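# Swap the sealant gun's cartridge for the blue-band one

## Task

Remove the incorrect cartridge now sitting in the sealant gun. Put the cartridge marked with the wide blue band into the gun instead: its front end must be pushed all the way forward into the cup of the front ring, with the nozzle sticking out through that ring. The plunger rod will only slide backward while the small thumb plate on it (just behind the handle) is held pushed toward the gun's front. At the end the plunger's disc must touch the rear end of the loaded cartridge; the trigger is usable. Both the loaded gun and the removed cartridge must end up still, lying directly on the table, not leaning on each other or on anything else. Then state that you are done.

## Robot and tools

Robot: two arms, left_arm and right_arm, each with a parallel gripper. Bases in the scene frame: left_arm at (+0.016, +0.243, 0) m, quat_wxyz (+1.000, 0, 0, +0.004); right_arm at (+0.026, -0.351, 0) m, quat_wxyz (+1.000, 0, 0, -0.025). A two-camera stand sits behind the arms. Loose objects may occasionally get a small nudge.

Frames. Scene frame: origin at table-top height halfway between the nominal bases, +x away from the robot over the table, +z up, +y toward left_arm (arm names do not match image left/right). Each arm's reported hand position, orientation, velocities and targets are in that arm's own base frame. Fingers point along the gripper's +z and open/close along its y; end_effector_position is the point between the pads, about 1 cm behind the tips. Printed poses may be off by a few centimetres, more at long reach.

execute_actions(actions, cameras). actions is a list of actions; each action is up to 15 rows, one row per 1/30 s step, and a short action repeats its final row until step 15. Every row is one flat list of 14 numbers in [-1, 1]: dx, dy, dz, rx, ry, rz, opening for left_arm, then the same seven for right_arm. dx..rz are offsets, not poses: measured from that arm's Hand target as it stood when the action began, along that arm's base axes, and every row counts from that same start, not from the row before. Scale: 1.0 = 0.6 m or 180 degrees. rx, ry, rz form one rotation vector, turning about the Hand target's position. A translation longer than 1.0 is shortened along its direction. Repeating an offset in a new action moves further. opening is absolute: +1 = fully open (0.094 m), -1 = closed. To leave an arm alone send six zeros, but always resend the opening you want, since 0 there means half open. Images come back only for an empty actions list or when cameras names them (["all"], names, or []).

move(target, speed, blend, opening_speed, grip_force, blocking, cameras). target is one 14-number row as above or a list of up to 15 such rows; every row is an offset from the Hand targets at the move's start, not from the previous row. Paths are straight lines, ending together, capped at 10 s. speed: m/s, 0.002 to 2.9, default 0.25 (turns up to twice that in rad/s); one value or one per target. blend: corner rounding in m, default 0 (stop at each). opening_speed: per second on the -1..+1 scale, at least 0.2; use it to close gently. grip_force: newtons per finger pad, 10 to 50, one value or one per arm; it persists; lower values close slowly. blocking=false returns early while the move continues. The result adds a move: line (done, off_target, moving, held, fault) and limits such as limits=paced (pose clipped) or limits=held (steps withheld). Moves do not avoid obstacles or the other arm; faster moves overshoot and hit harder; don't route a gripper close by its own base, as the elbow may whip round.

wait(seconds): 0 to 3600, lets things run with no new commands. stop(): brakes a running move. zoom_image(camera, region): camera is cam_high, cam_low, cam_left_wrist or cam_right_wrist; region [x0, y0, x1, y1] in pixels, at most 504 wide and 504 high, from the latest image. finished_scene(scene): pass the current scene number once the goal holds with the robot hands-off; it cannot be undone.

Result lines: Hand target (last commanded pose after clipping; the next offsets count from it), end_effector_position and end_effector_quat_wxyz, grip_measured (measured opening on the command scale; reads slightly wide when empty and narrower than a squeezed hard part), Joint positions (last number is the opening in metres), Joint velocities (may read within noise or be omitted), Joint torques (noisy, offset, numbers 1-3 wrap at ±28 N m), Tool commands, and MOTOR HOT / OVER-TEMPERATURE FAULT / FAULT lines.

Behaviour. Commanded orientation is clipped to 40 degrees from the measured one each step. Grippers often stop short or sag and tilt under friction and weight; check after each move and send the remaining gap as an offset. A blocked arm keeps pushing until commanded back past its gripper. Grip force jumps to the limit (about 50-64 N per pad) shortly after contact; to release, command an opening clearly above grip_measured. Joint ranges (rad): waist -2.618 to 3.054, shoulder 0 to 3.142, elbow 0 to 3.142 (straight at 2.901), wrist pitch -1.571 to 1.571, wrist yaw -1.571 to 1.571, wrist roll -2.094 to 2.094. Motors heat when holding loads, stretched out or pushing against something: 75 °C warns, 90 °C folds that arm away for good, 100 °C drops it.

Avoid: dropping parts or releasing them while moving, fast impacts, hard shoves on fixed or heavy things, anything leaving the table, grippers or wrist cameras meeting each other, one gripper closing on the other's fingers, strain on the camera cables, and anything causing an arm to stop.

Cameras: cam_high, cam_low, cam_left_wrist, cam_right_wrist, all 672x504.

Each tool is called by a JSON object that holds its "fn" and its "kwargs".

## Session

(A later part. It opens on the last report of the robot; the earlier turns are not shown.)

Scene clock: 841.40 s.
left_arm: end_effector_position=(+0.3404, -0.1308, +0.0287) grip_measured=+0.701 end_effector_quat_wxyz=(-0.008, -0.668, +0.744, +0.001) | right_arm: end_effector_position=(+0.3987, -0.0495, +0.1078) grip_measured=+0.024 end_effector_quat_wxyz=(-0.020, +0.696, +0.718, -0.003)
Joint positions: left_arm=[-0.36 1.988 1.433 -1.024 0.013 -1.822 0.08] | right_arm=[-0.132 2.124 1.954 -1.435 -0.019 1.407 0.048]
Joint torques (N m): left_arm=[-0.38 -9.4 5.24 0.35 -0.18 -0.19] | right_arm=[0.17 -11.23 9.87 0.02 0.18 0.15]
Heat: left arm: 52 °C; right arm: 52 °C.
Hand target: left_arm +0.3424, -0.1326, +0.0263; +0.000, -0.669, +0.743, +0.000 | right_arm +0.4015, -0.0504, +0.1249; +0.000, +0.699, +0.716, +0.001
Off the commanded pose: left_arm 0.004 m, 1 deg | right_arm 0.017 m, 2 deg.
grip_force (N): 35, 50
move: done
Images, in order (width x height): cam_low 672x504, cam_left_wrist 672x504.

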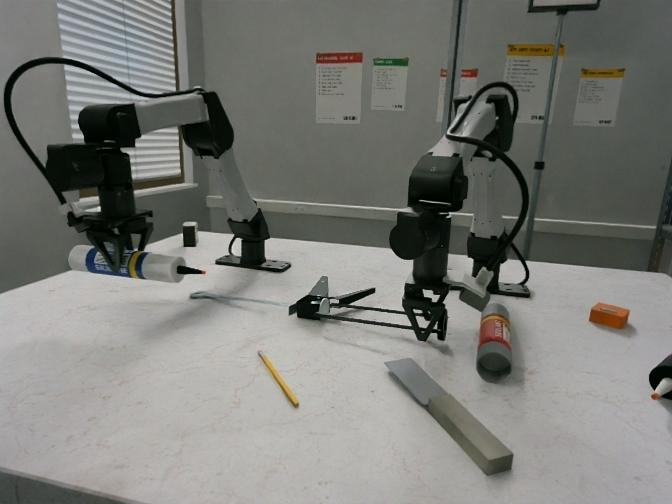

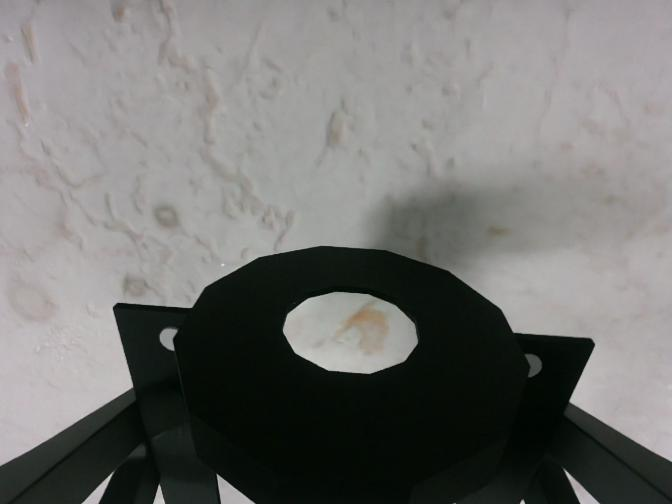

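{"fn": "move", "kwargs": {"target": [[-0.013,-0.116,0,0,0,0,0.55, 0,0,0.05,0,0,0,-0.25],[-0.013,-0.116,0,0,0,0,0.55, -0.185,0.41,0.02,-0.083,0,-0.0245,-0.25]], "speed": [0.1,0.2], "cameras": ["all"]}}

Scene clock: 876.20 s.
left_arm: end_effector_position=(+0.3278, -0.1915, +0.0240) grip_measured=+0.697 end_effector_quat_wxyz=(+0.000, -0.661, +0.750, +0.014) | right_arm: end_effector_position=(+0.2914, +0.1948, +0.1291) grip_measured=+0.024 end_effector_quat_wxyz=(+0.037, +0.646, +0.759, -0.071)
Joint positions: left_arm=[-0.533 2.065 1.527 -1.06 -0.008 -1.977 0.08] | right_arm=[0.641 1.996 1.837 -1.534 0.104 2.059 0.048]
Joint torques (N m): left_arm=[-0.7 -9.13 7.99 0.32 0.03 -0.43] | right_arm=[0.1 -8.29 9.47 -0.31 0.13 0.18]
Heat: left arm: 52 °C; right arm: 53 °C.
Hand target: left_arm +0.3345, -0.2023, +0.0263; +0.000, -0.669, +0.743, +0.000 | right_arm +0.2905, +0.1957, +0.1369; +0.090, +0.720, +0.682, -0.092
Off the commanded pose: left_arm 0.013 m, 2 deg | right_arm 0.008 m, 14 deg.
joint sent to its limit (right arm) — joint 6 (wrist roll), upper limit. The joint targets are off in orientation, not in position.
grip_force (N): 35, 50
move: off_target (left_arm, right_arm)

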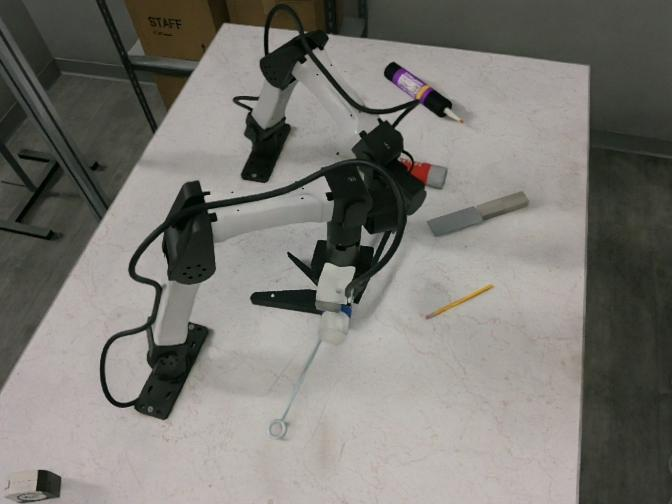

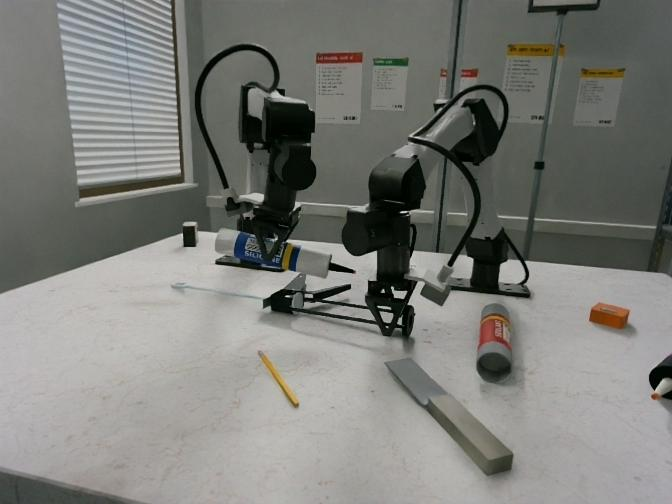

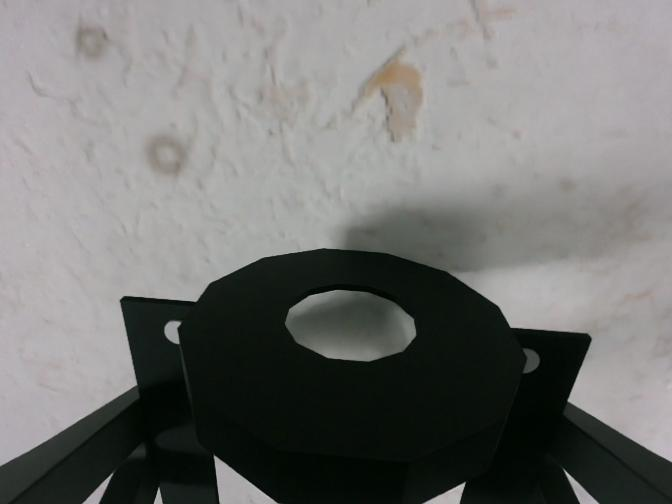

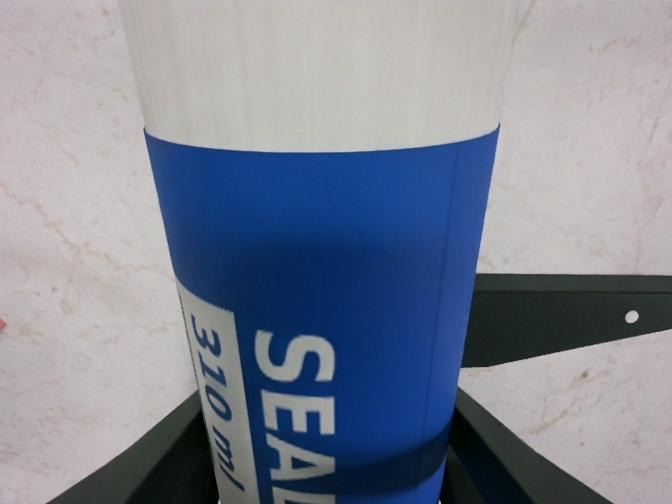

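{"fn": "move", "kwargs": {"target": [[0,0,0,0,0,0,0.55, 0.174,0.09,0.01,0.0818,0.004,0.0556,-0.25],[0,0,0,0,0,0,0.9, 0.174,0.09,-0.178,0.0818,0.004,0.0556,-0.25],[0,0,0.2,0,0,0,0.9, 0.174,0.09,-0.178,0.0818,0.004,0.0556,0.35],[0,0,0.2,0,0,0,0.9, 0.174,0.06,0.06,0.0818,0.004,0.0556,0.35]], "speed": [0.2,0.1,0.15,0.2], "opening_speed": 1.0, "cameras": ["all"]}}

Scene clock: 923.30 s.
left_arm: end_effector_position=(+0.3347, -0.1980, +0.1389) grip_measured=+0.898 end_effector_quat_wxyz=(+0.001, -0.667, +0.745, +0.007) | right_arm: end_effector_position=(+0.3951, +0.2366, +0.1601) grip_measured=+0.348 end_effector_quat_wxyz=(+0.019, +0.661, +0.747, +0.066)
Joint positions: left_arm=[-0.537 2.055 1.973 -1.501 -0.006 -1.997 0.089] | right_arm=[0.538 2.278 2.41 -1.565 -0.004 1.988 0.063]
Joint torques (N m): left_arm=[-0.2 -10.41 8.01 0.01 -0.01 -0.21] | right_arm=[-1.06 -11.85 7.68 0.42 0.07 -0.05]
Heat: left arm: 54 °C; right arm: 47 °C.
Hand target: left_arm +0.3346, -0.2022, +0.1463; +0.000, -0.669, +0.743, +0.000 | right_arm +0.3950, +0.2316, +0.1730; +0.001, +0.663, +0.749, +0.000
Off the commanded pose: left_arm 0.009 m, 1 deg | right_arm 0.014 m, 8 deg.
joint sent to its limit (right arm) — joint 4 (wrist pitch), lower limit. The joint targets are off in orientation, not in position.
grip_force (N): 35, 50
move: off_target (right_arm); target 2's new opening was sent with left_arm's hand 0.013 m and 2 deg from that target

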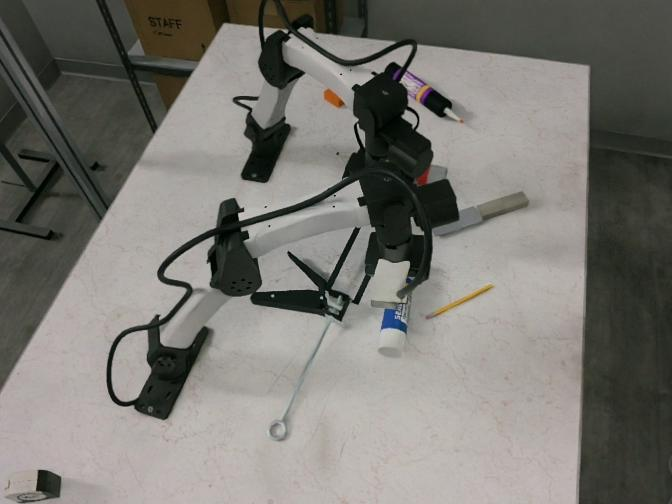

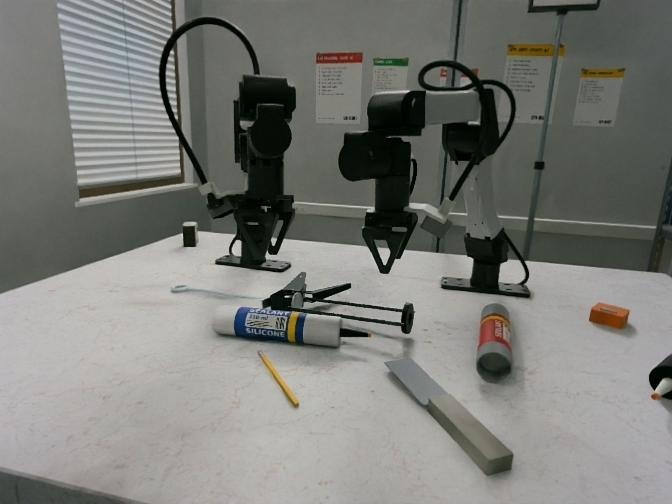

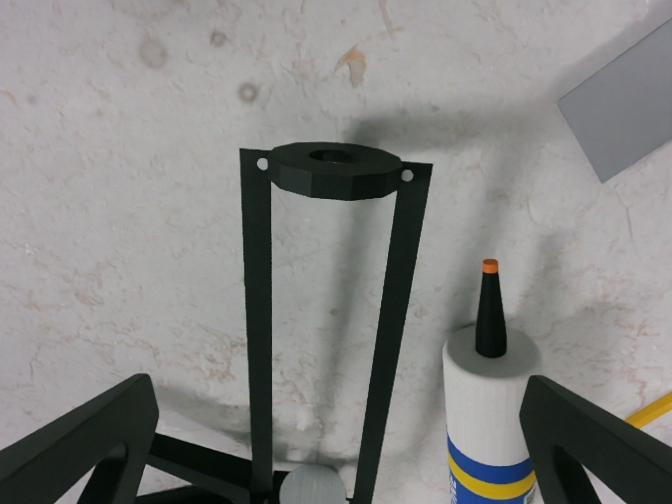

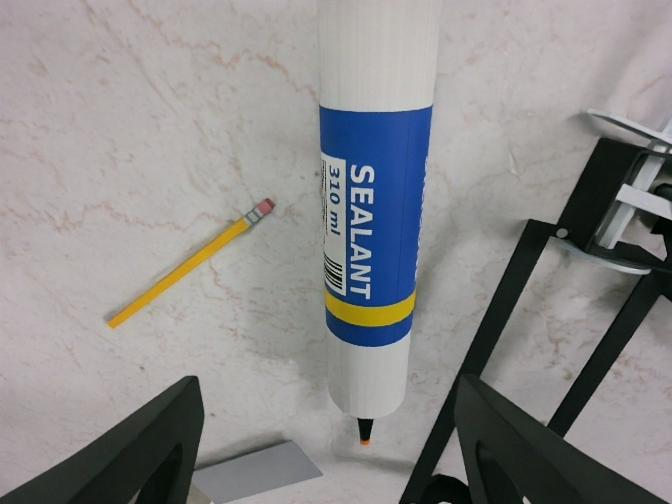

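{"fn": "move", "kwargs": {"target": [[0,0,0.03,0,0,0,0.9, -0.1,-0.25,0.03,0,0,0,0.3],[0.142,-0.31,-0.0,0,0,-0.944,0.7, -0.247,-0.386,-0.10,0.1426,0.0003,-0.0761,0.2]], "speed": [0.3,0.25], "blend": [0.03,0], "cameras": ["cam_left_wrist","cam_right_wrist","cam_low"]}}

Scene clock: 955.60 s.
left_arm: end_effector_position=(+0.4148, -0.3784, +0.1390) grip_measured=+0.702 end_effector_quat_wxyz=(+0.191, +0.662, +0.725, +0.000) | right_arm: end_effector_position=(+0.2433, +0.0010, +0.1100) grip_measured=+0.202 end_effector_quat_wxyz=(-0.157, +0.733, +0.645, +0.150)
Joint positions: left_arm=[-0.739 2.592 2.836 -1.43 0.001 0.741 0.08] | right_arm=[-0.294 1.533 1.149 -1.303 -0.423 1.378 0.056]
Joint torques (N m): left_arm=[-0.24 -13.41 7.98 1.25 -0.01 0.05] | right_arm=[-1.33 -6.13 5.68 0.29 -0.35 -0.09]
Heat: left arm: 55 °C; right arm: 47 °C.
Hand target: left_arm +0.4197, -0.3882, +0.1462; +0.000, +0.681, +0.732, +0.000 | right_arm +0.2467, +0.0000, +0.1130; -0.146, +0.730, +0.647, +0.165
Off the commanded pose: left_arm 0.013 m, 22 deg | right_arm 0.005 m, 2 deg.
elbow stopped short (left arm): the move would have taken joint 3 (elbow) straighter than the controller allows.
grip_force (N): 35, 50
move: off_target (left_arm); target 2's new opening was sent with left_arm's hand 0.013 m and 22 deg from that target
Images, in order (width x height): cam_low 672x504, cam_left_wrist 672x504, cam_right_wrist 672x504.

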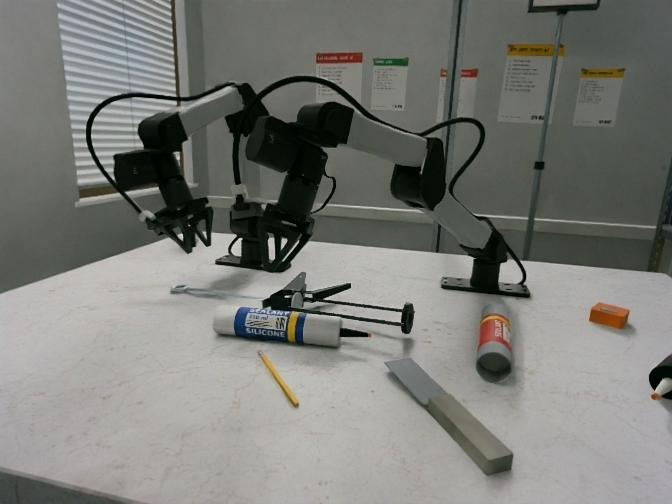

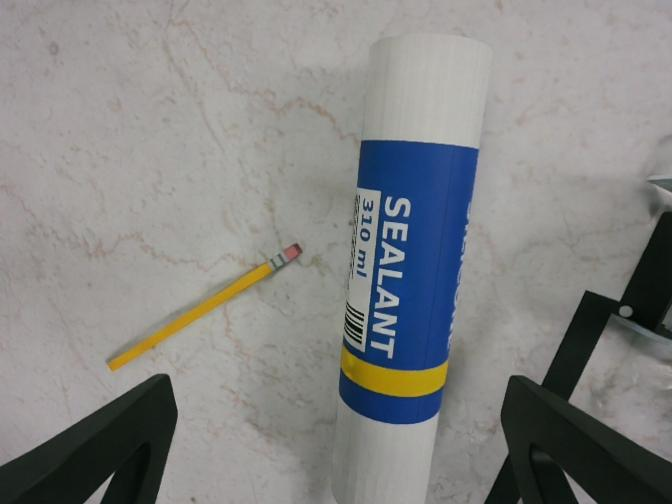

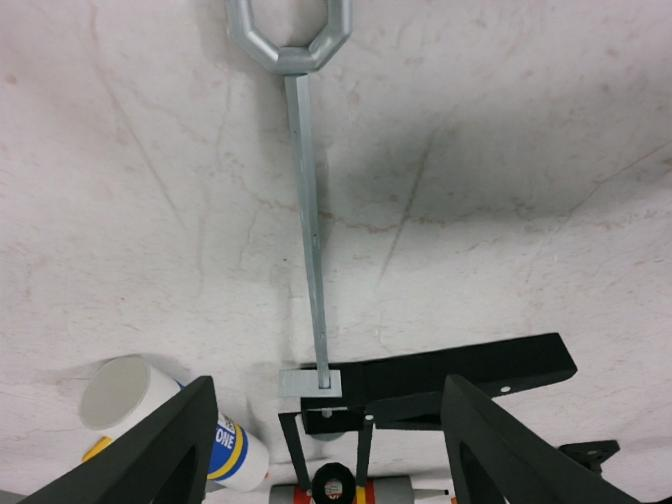

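{"fn": "move", "kwargs": {"target": [[-0.011,0.007,-0.10,0,0,-0.008,0.7, 0.0047,-0.052,-0.145,0,0,0.005,0.2],[-0.011,0.007,-0.18,0,0,-0.008,0.7, 0.0047,-0.052,-0.145,0,0,0.005,-1]], "speed": 0.15, "grip_force": 50, "cameras": ["cam_left_wrist","cam_right_wrist","cam_low"]}}

Scene clock: 978.23 s.
left_arm: end_effector_position=(+0.4106, -0.3745, +0.0326) grip_measured=+0.702 end_effector_quat_wxyz=(+0.093, +0.680, +0.727, +0.001) | right_arm: end_effector_position=(+0.2481, -0.0282, +0.0300) grip_measured=-0.988 end_effector_quat_wxyz=(-0.151, +0.725, +0.652, +0.162)
Joint positions: left_arm=[-0.739 2.789 2.836 -1.431 0.001 0.764 0.08] | right_arm=[-0.404 1.682 0.965 -1.001 -0.423 1.243 0.001]
Joint torques (N m): left_arm=[-0.29 -14.64 8.03 0.75 -0.02 0.07] | right_arm=[-1.17 -4.59 5.08 0.23 -0.22 -0.1]
Heat: left arm: 60 °C; right arm: 44 °C.
Hand target: left_arm +0.4131, -0.3840, +0.0381; +0.000, +0.691, +0.723, +0.000 | right_arm +0.2496, -0.0312, +0.0260; -0.148, +0.725, +0.652, +0.164
Off the commanded pose: left_arm 0.011 m, 11 deg | right_arm 0.005 m, 0 deg.
elbow stopped short (left arm): the move would have taken joint 3 (elbow) straighter than the controller allows.
move: off_target (left_arm)
Images, in order (width x height): cam_low 672x504, cam_left_wrist 672x504, cam_right_wrist 672x504.

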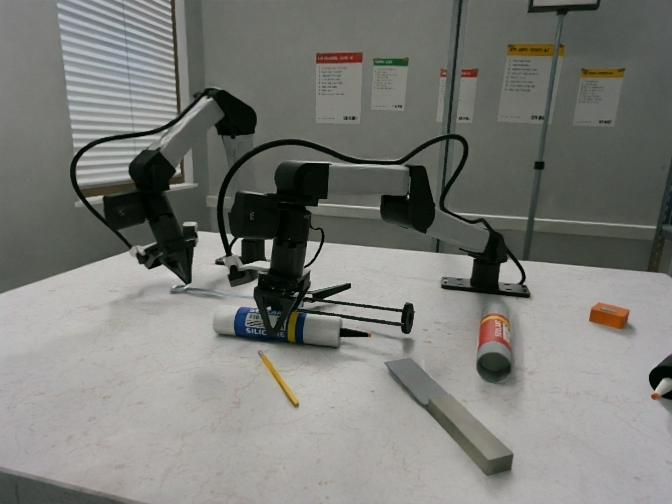

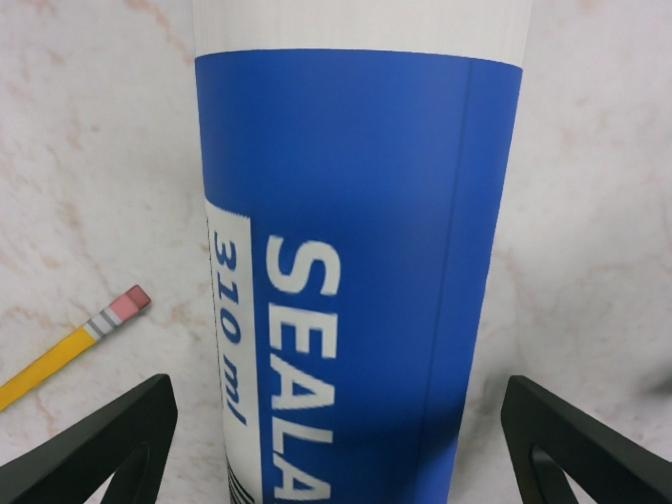

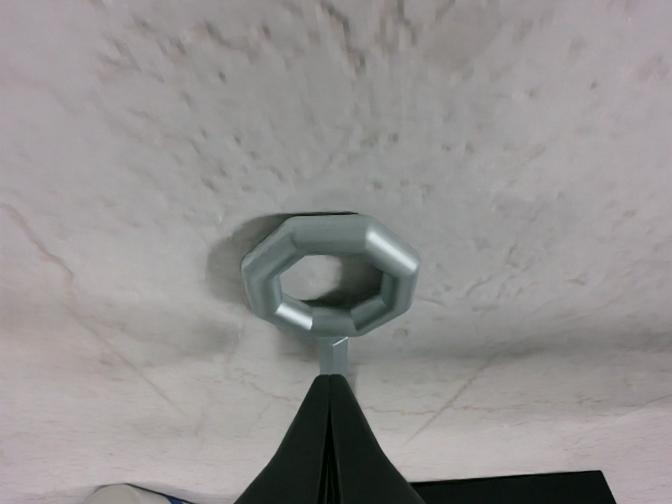

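{"fn": "move", "kwargs": {"target": [[0,0.0,-0.02,0,0,0,0.7, 0,0,0,0,0,0,0.2],[0,0.0,-0.02,0,0,0,0.7, 0,0.012,-0.022,0,0,0,0.2],[0,0.0,-0.02,0,0,0,-0.3, 0,0.012,-0.022,0,0,0,-1]], "speed": 0.1, "opening_speed": 1.5, "cameras": ["cam_left_wrist","cam_right_wrist"]}}

Scene clock: 987.13 s.
left_arm: end_effector_position=(+0.4096, -0.3736, +0.0214) grip_measured=+0.028 end_effector_quat_wxyz=(+0.084, +0.681, +0.727, +0.001) | right_arm: end_effector_position=(+0.2475, -0.0259, +0.0165) grip_measured=-0.862 end_effector_quat_wxyz=(-0.147, +0.724, +0.654, +0.163)
Joint positions: left_arm=[-0.739 2.81 2.836 -1.429 0 0.767 0.048] | right_arm=[-0.396 1.696 0.921 -0.933 -0.423 1.248 0.006]
Joint torques (N m): left_arm=[-0.49 -14.42 8.24 0.78 -0.08 0.03] | right_arm=[0.49 -4.68 4.89 0.27 -0.24 0.1]
Heat: left arm: 62 °C; right arm: 43 °C.
Hand target: left_arm +0.4131, -0.3840, +0.0261; +0.000, +0.691, +0.723, +0.000 | right_arm +0.2496, -0.0240, +0.0128; -0.148, +0.725, +0.652, +0.164
Off the commanded pose: left_arm 0.012 m, 10 deg | right_arm 0.005 m, 0 deg.
elbow stopped short (left arm): the move would have taken joint 3 (elbow) straighter than the controller allows.
move: off_target (left_arm); target 3's new opening was sent with left_arm's hand 0.012 m and 10 deg from that target

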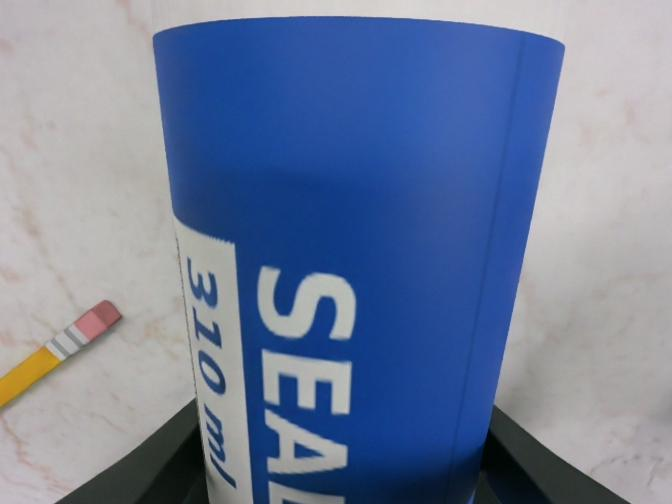

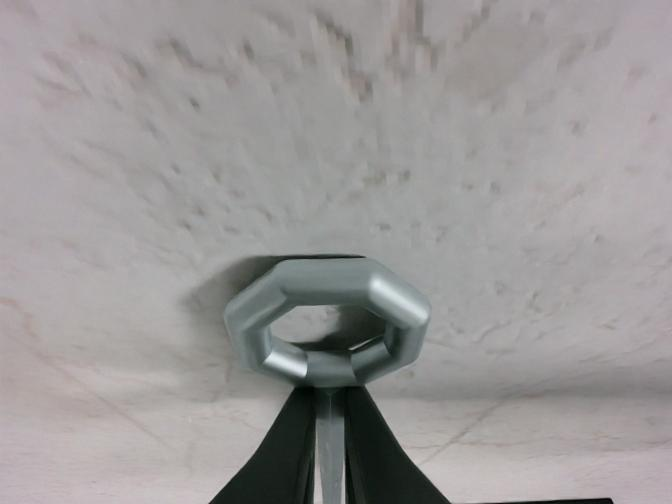

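{"fn": "move", "kwargs": {"target": [[-0.02,0.0,0.2,0,0,0,-0.3, 0,0.012,-0.022,0,0,0,-1],[-0.19,-0.0067,0.21,-0.0833,0.0056,-0.0706,-0.3, 0,0.012,-0.022,0,0,0,-1],[-0.19,-0.0067,0.123,-0.0833,0.0056,-0.0706,-0.3, 0,0.012,-0.022,0,0,0,-1]], "speed": [0.15,0.2,0.12], "cameras": ["all"]}}

Scene clock: 1010.70 s.
left_arm: end_effector_position=(+0.2959, -0.3755, +0.0646) grip_measured=+0.028 end_effector_quat_wxyz=(+0.032, +0.756, +0.648, -0.090) | right_arm: end_effector_position=(+0.2471, -0.0245, +0.0150) grip_measured=-0.862 end_effector_quat_wxyz=(-0.146, +0.726, +0.651, +0.165)
Joint positions: left_arm=[-0.837 2.378 2.19 -1.324 0.182 0.882 0.048] | right_arm=[-0.393 1.692 0.91 -0.919 -0.426 1.259 0.006]
Joint torques (N m): left_arm=[-0.13 -20.21 6.52 0.64 0.29 0.11] | right_arm=[2.71 -3.1 2.03 0.82 -0.25 0.26]
Heat: left arm: 66 °C; right arm: 40 °C.
Hand target: left_arm +0.2991, -0.3881, +0.0999; +0.084, +0.760, +0.636, -0.100 | right_arm +0.2496, -0.0168, -0.0004; -0.148, +0.725, +0.652, +0.164
Off the commanded pose: left_arm 0.038 m, 6 deg | right_arm 0.017 m, 0 deg.
elbow stopped short (left arm): the move would have taken joint 3 (elbow) straighter than the controller allows.
move: off_target (left_arm, right_arm)

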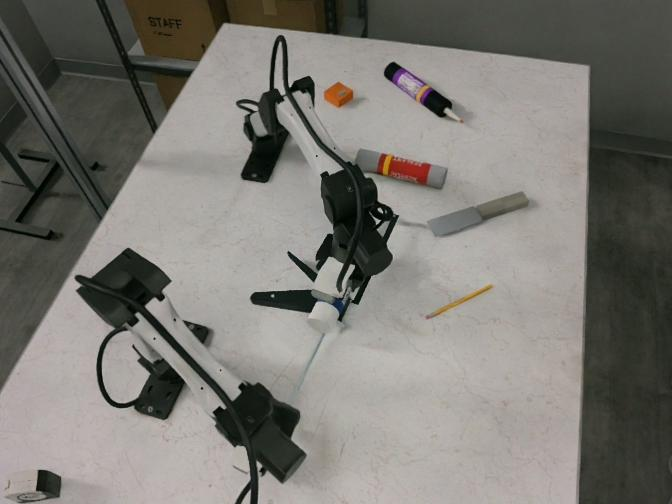

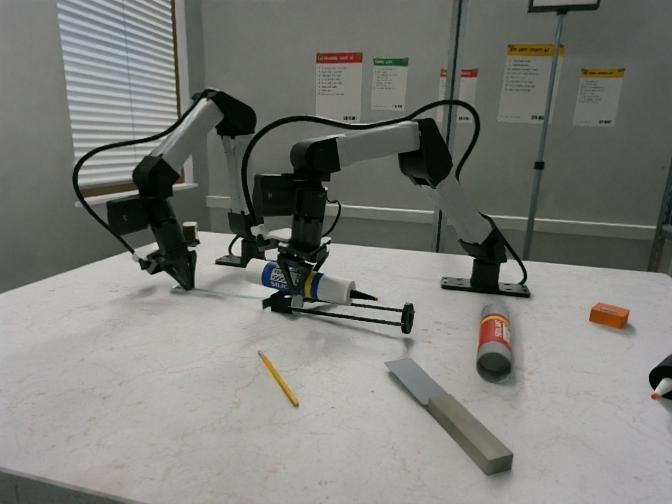

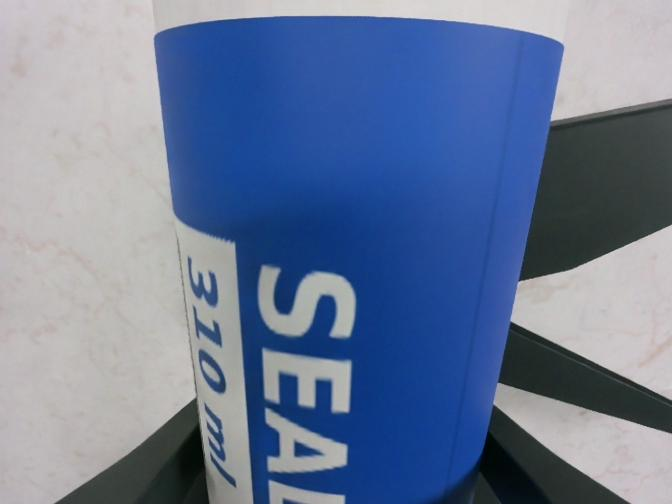

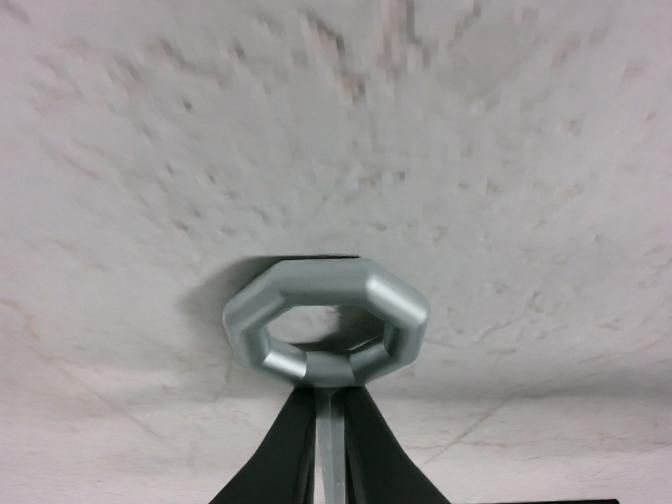

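{"fn": "move", "kwargs": {"target": [0,0.0,0.045,-0.03,0.005,0,-0.3, 0,-0.010,0.022,0,0,0,-1], "speed": 0.12, "cameras": ["cam_high","cam_low","cam_left_wrist"]}}

{"fn": "zoom_image", "kwargs": {"camera": "cam_high", "region": [300, 170, 440, 340]}}

{"fn": "zoom_image", "kwargs": {"camera": "cam_low", "region": [230, 230, 430, 340]}}

Scene clock: 1019.20 s.
left_arm: end_effector_position=(+0.2938, -0.3778, +0.0923) grip_measured=+0.028 end_effector_quat_wxyz=(+0.061, +0.753, +0.644, -0.122) | right_arm: end_effector_position=(+0.2474, -0.0247, +0.0159) grip_measured=-0.862 end_effector_quat_wxyz=(-0.146, +0.726, +0.651, +0.165)
Joint positions: left_arm=[-0.82 2.31 2.168 -1.314 0.25 0.893 0.048] | right_arm=[-0.393 1.69 0.912 -0.922 -0.426 1.259 0.006]
Joint torques (N m): left_arm=[0.91 -19.11 6.95 0.82 0.42 0.1] | right_arm=[0.73 -4.36 5.63 0.22 -0.21 0.08]
Heat: left arm: 70 °C; right arm: 39 °C.
Hand target: left_arm +0.2991, -0.3881, +0.1269; +0.114, +0.755, +0.632, -0.136 | right_arm +0.2495, -0.0228, +0.0128; -0.148, +0.725, +0.652, +0.164
Off the commanded pose: left_arm 0.036 m, 6 deg | right_arm 0.004 m, 0 deg.
move: off_target (left_arm)

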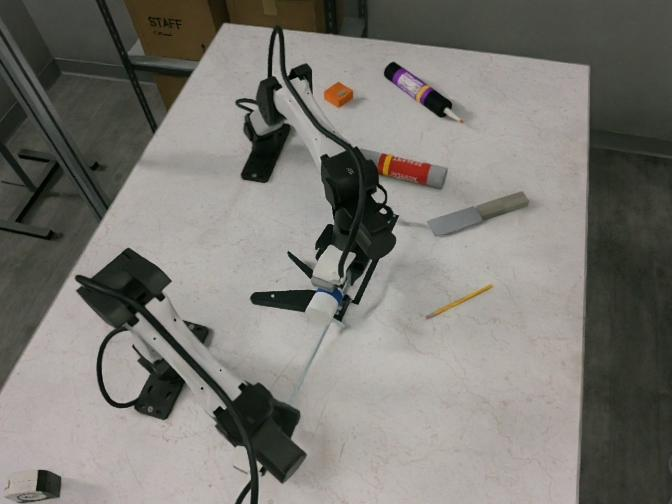

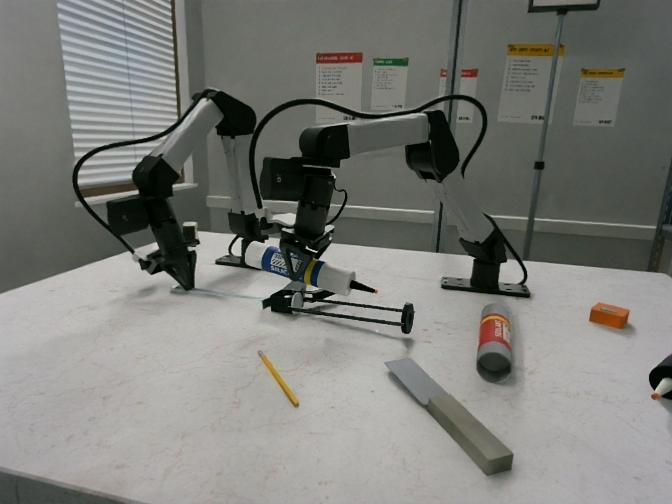

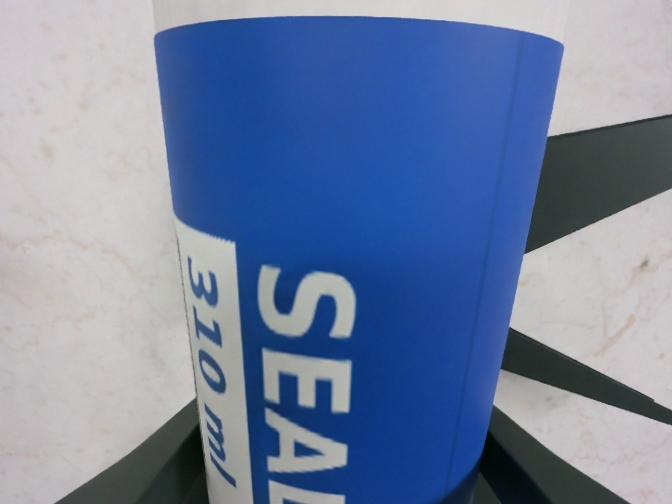

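Scaled by 2.965.

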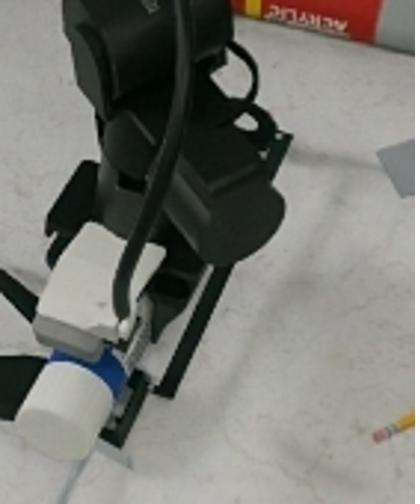

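Scaled by 2.520.

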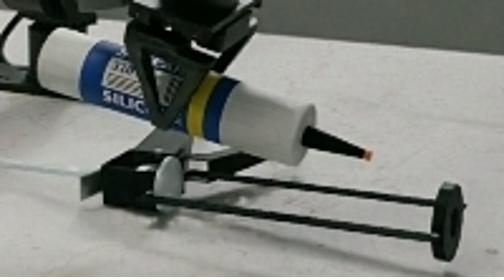

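{"fn": "move", "kwargs": {"target": [[0.0077,0.005,-0.013,0,0,-0.010,-0.3, 0,0,0,0,0,0,-1],[0.022,0.079,-0.033,0,0,-0.010,-0.3, 0,0,0,0,0,0,-1]], "speed": 0.1, "cameras": ["cam_high","cam_low"]}}

{"fn": "zoom_image", "kwargs": {"camera": "cam_low", "region": [270, 250, 430, 350]}}

{"fn": "zoom_image", "kwargs": {"camera": "cam_high", "region": [320, 170, 440, 290]}}

Scene clock: 1040.50 s.
left_arm: end_effector_position=(+0.3067, -0.3295, +0.0737) grip_measured=+0.028 end_effector_quat_wxyz=(+0.058, +0.761, +0.633, -0.129) | right_arm: end_effector_position=(+0.2474, -0.0247, +0.0159) grip_measured=-0.862 end_effector_quat_wxyz=(-0.146, +0.726, +0.651, +0.165)
Joint positions: left_arm=[-0.716 2.21 1.926 -1.212 0.274 1.027 0.048] | right_arm=[-0.393 1.69 0.912 -0.922 -0.426 1.259 0.006]
Joint torques (N m): left_arm=[0.59 -18.67 6.58 0.69 0.5 0.11] | right_arm=[0.59 -4.27 5.53 0.22 -0.22 0.06]
Heat: left arm: 72 °C; right arm: 38 °C.
Hand target: left_arm +0.3122, -0.3407, +0.1071; +0.112, +0.765, +0.620, -0.138 | right_arm +0.2495, -0.0228, +0.0128; -0.148, +0.725, +0.652, +0.164
Off the commanded pose: left_arm 0.036 m, 6 deg | right_arm 0.004 m, 0 deg.
move: off_target (left_arm)

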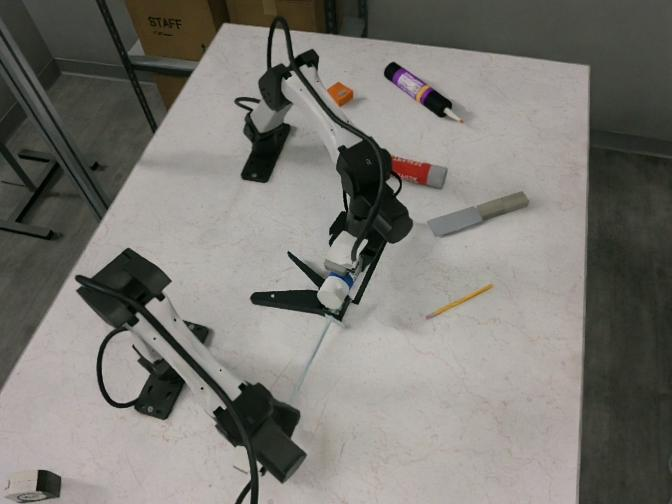

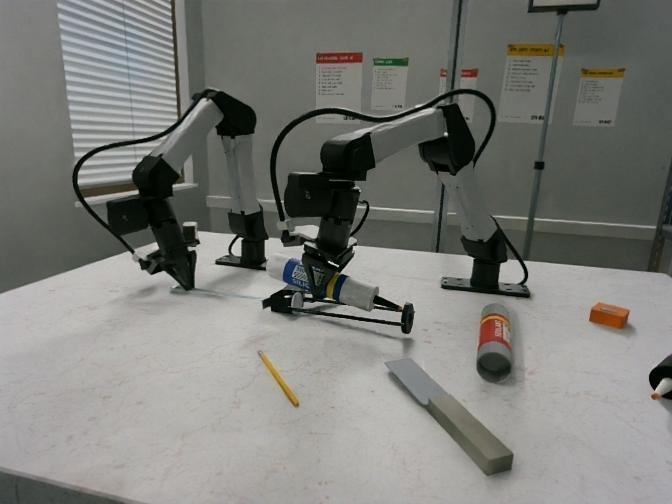

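Scaled by 3.150.

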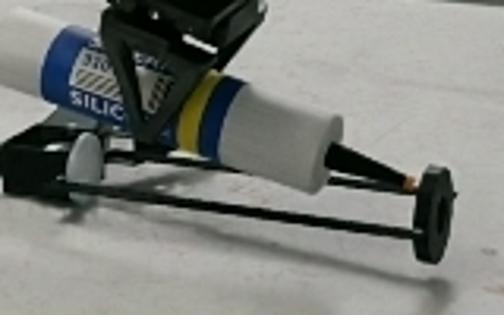

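Scaled by 4.200.

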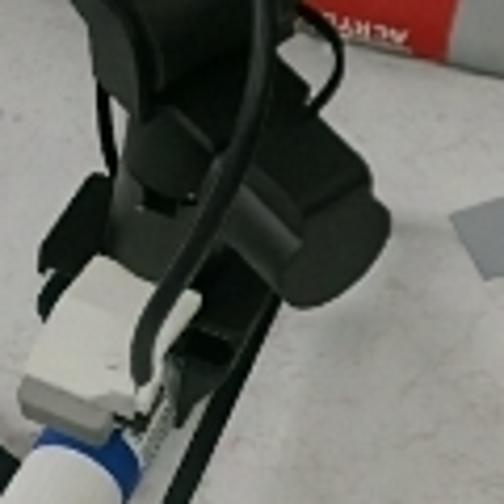

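{"fn": "move", "kwargs": {"target": [[0.0,-0.005,-0.018,-0.02,0.0035,0,-0.3, 0,0,0,0,0,0,-1],[0.003,0.017,-0.022,-0.02,0.0035,0,-0.3, 0,0,0,0,0,0,-1]], "speed": 0.08, "cameras": ["cam_high","cam_low"]}}

{"fn": "zoom_image", "kwargs": {"camera": "cam_low", "region": [330, 270, 430, 350]}}

Scene clock: 1056.63 s.
left_arm: end_effector_position=(+0.3070, -0.3187, +0.0615) grip_measured=+0.028 end_effector_quat_wxyz=(+0.078, +0.756, +0.631, -0.153) | right_arm: end_effector_position=(+0.2474, -0.0247, +0.0159) grip_measured=-0.862 end_effector_quat_wxyz=(-0.146, +0.726, +0.651, +0.165)
Joint positions: left_arm=[-0.676 2.157 1.779 -1.096 0.332 1.059 0.048] | right_arm=[-0.393 1.69 0.912 -0.922 -0.426 1.259 0.006]
Joint torques (N m): left_arm=[0.8 -17.92 6.68 0.77 0.53 0.13] | right_arm=[0.64 -4.26 5.74 0.17 -0.23 0.1]
Heat: left arm: 77 °C; right arm: 38 °C. Fold the left arm in close to its base, or ease its load, before you think long.
Hand target: left_arm +0.3141, -0.3305, +0.0940; +0.133, +0.760, +0.616, -0.161 | right_arm +0.2495, -0.0228, +0.0128; -0.148, +0.725, +0.652, +0.164
Off the commanded pose: left_arm 0.035 m, 7 deg | right_arm 0.004 m, 0 deg.
MOTOR HOT: joint 2 (shoulder) of the left arm reports 77 °C; the controller's stop level is 90 °C. To cool a motor, set the load down, stop pushing, or move to a pose that needs little force.
move: off_target (left_arm)

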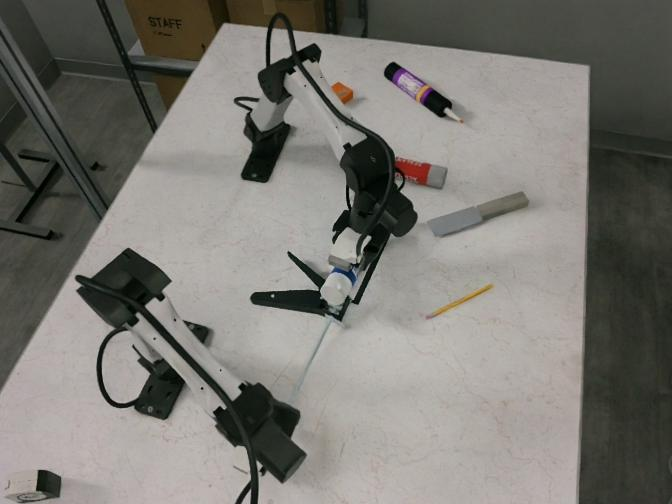

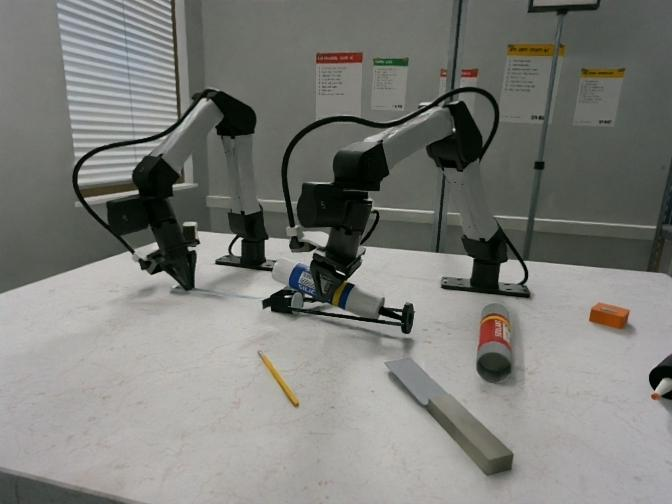

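Scaled by 5.040.

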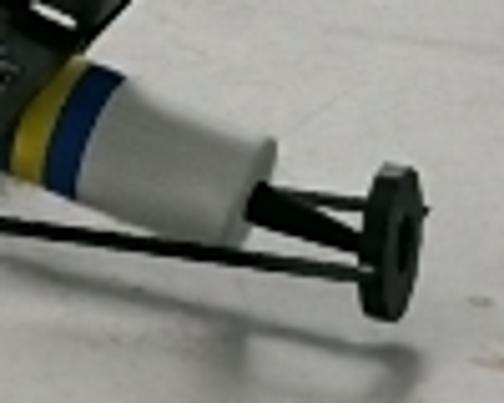

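{"fn": "move", "kwargs": {"target": [0.013,0.078,-0.021,0,0,0,-0.3, 0,0,0,0,0,0,-1], "speed": 0.1, "cameras": ["cam_low"]}}

{"fn": "zoom_image", "kwargs": {"camera": "cam_low", "region": [280, 250, 440, 350]}}

Scene clock: 1061.40 s.
left_arm: end_effector_position=(+0.3141, -0.2719, +0.0532) grip_measured=+0.028 end_effector_quat_wxyz=(+0.080, +0.756, +0.631, -0.155) | right_arm: end_effector_position=(+0.2474, -0.0247, +0.0159) grip_measured=-0.862 end_effector_quat_wxyz=(-0.146, +0.726, +0.651, +0.165)
Joint positions: left_arm=[-0.571 2.085 1.633 -1.057 0.346 1.168 0.048] | right_arm=[-0.393 1.69 0.912 -0.922 -0.426 1.259 0.006]
Joint torques (N m): left_arm=[0.68 -16.83 6.34 0.71 0.61 0.13] | right_arm=[0.75 -4.15 5.72 0.21 -0.21 0.07]
Heat: left arm: 77 °C; right arm: 37 °C. Fold the left arm in close to its base, or ease its load, before you think long.
Hand target: left_arm +0.3220, -0.2836, +0.0813; +0.133, +0.760, +0.616, -0.161 | right_arm +0.2495, -0.0228, +0.0128; -0.148, +0.725, +0.652, +0.164
Off the commanded pose: left_arm 0.032 m, 6 deg | right_arm 0.004 m, 0 deg.
MOTOR HOT: still on. Joint 2 (shoulder) of the left arm reports 77 °C.
move: off_target (left_arm)

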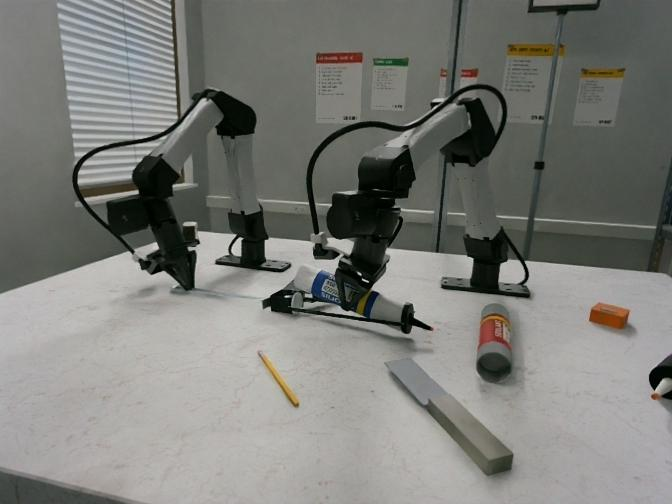

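Scaled by 3.150.

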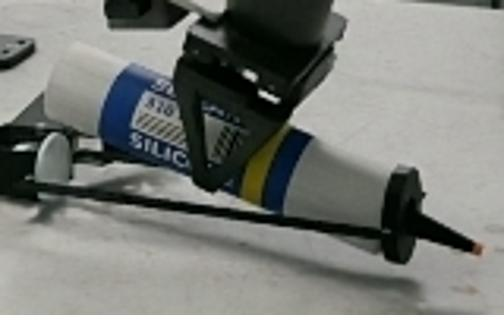

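{"fn": "move", "kwargs": {"target": [0.004,0.018,-0.022,0.04,-0.007,0,-0.3, 0,0,0,0,0,0,-1], "speed": 0.1, "cameras": ["cam_low","cam_left_wrist"]}}

{"fn": "zoom_image", "kwargs": {"camera": "cam_low", "region": [260, 250, 440, 350]}}

Scene clock: 1068.83 s.
left_arm: end_effector_position=(+0.3148, -0.2681, +0.0499) grip_measured=+0.028 end_effector_quat_wxyz=(+0.069, +0.764, +0.629, -0.128) | right_arm: end_effector_position=(+0.2475, -0.0246, +0.0159) grip_measured=-0.862 end_effector_quat_wxyz=(-0.146, +0.726, +0.651, +0.165)
Joint positions: left_arm=[-0.586 2.085 1.633 -1.06 0.287 1.169 0.048] | right_arm=[-0.393 1.69 0.912 -0.922 -0.427 1.259 0.006]
Joint torques (N m): left_arm=[0.13 -13.29 8.59 0.31 -0.04 0.03] | right_arm=[0.62 -4.34 5.63 0.17 -0.24 0.05]
Heat: left arm: 75 °C; right arm: 37 °C. Fold the left arm in close to its base, or ease its load, before you think long.
Hand target: left_arm +0.3244, -0.2728, +0.0681; +0.092, +0.768, +0.623, -0.114 | right_arm +0.2495, -0.0228, +0.0128; -0.148, +0.725, +0.652, +0.164
Off the commanded pose: left_arm 0.021 m, 3 deg | right_arm 0.004 m, 0 deg.
MOTOR HOT: still on. Joint 2 (shoulder) of the left arm reports 75 °C.
move: off_target (left_arm)

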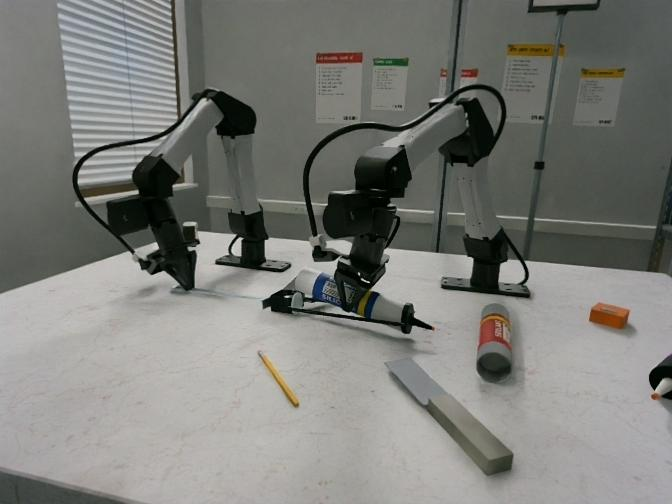

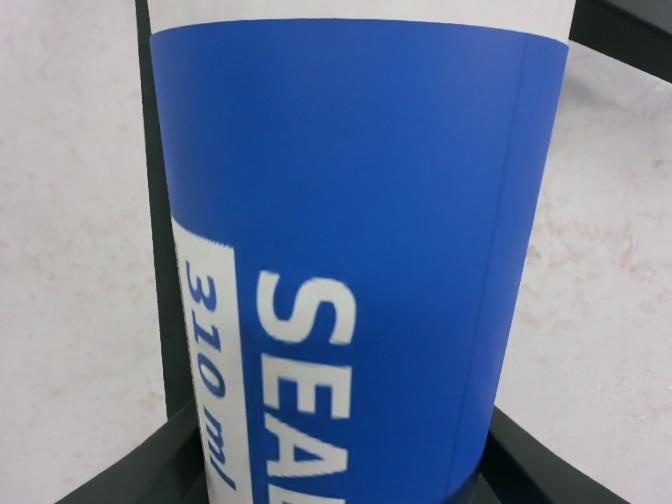

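Scaled by 2.800.

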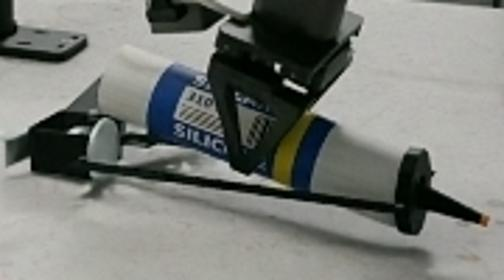

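{"fn": "move", "kwargs": {"target": [[0.010,0.06,0.0,0,0,0,-0.3, 0,0,0,0,0,0,-1],[0.012,0.06,-0.03,0.03,-0.005,0,-0.3, 0,0,0,0,0,0,-1]], "speed": 0.1, "cameras": ["cam_low","cam_left_wrist"]}}

{"fn": "zoom_image", "kwargs": {"camera": "cam_low", "region": [260, 250, 440, 350]}}

Scene clock: 1079.07 s.
left_arm: end_effector_position=(+0.3188, -0.2548, +0.0465) grip_measured=+0.028 end_effector_quat_wxyz=(+0.070, +0.775, +0.617, -0.119) | right_arm: end_effector_position=(+0.2493, -0.0164, +0.0168) grip_measured=-0.862 end_effector_quat_wxyz=(-0.157, +0.721, +0.652, +0.176)
Joint positions: left_arm=[-0.559 2.071 1.601 -1.047 0.272 1.23 0.048] | right_arm=[-0.378 1.697 0.912 -0.922 -0.457 1.261 0.006]
Joint torques (N m): left_arm=[2.17 -11.79 6.8 0.24 -0.63 -0.02] | right_arm=[-0.77 -4.9 5.63 0.19 0.08 0.04]
Heat: left arm: 72 °C; right arm: 37 °C. Fold the left arm in close to its base, or ease its load, before you think long.
Hand target: left_arm +0.3316, -0.2368, +0.0502; +0.060, +0.773, +0.627, -0.078 | right_arm +0.2495, -0.0228, +0.0127; -0.148, +0.725, +0.652, +0.164
Off the commanded pose: left_arm 0.022 m, 5 deg | right_arm 0.008 m, 2 deg.
MOTOR HOT: still on. Joint 2 (shoulder) of the left arm reports 72 °C.
move: off_target (left_arm)

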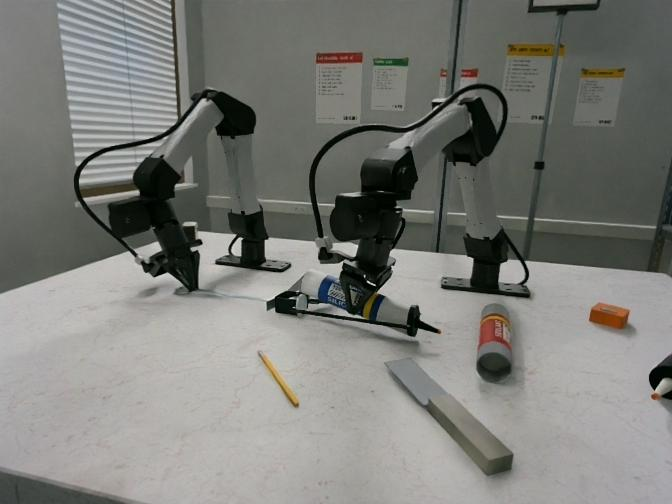

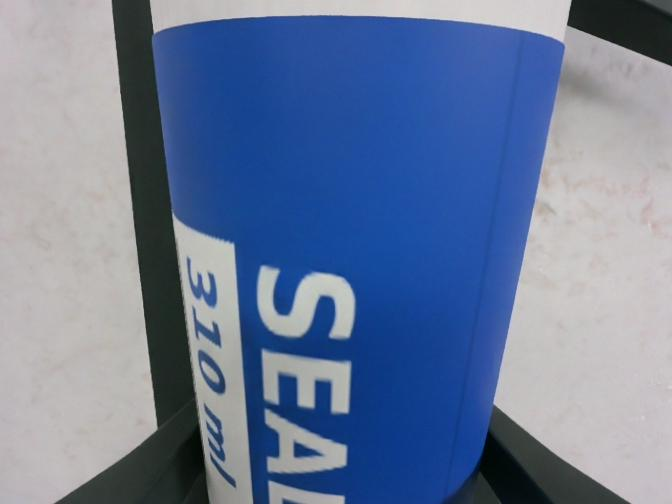

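Scaled by 2.800.

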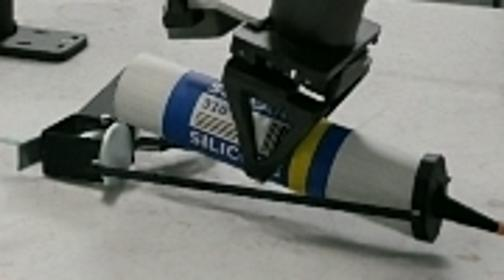

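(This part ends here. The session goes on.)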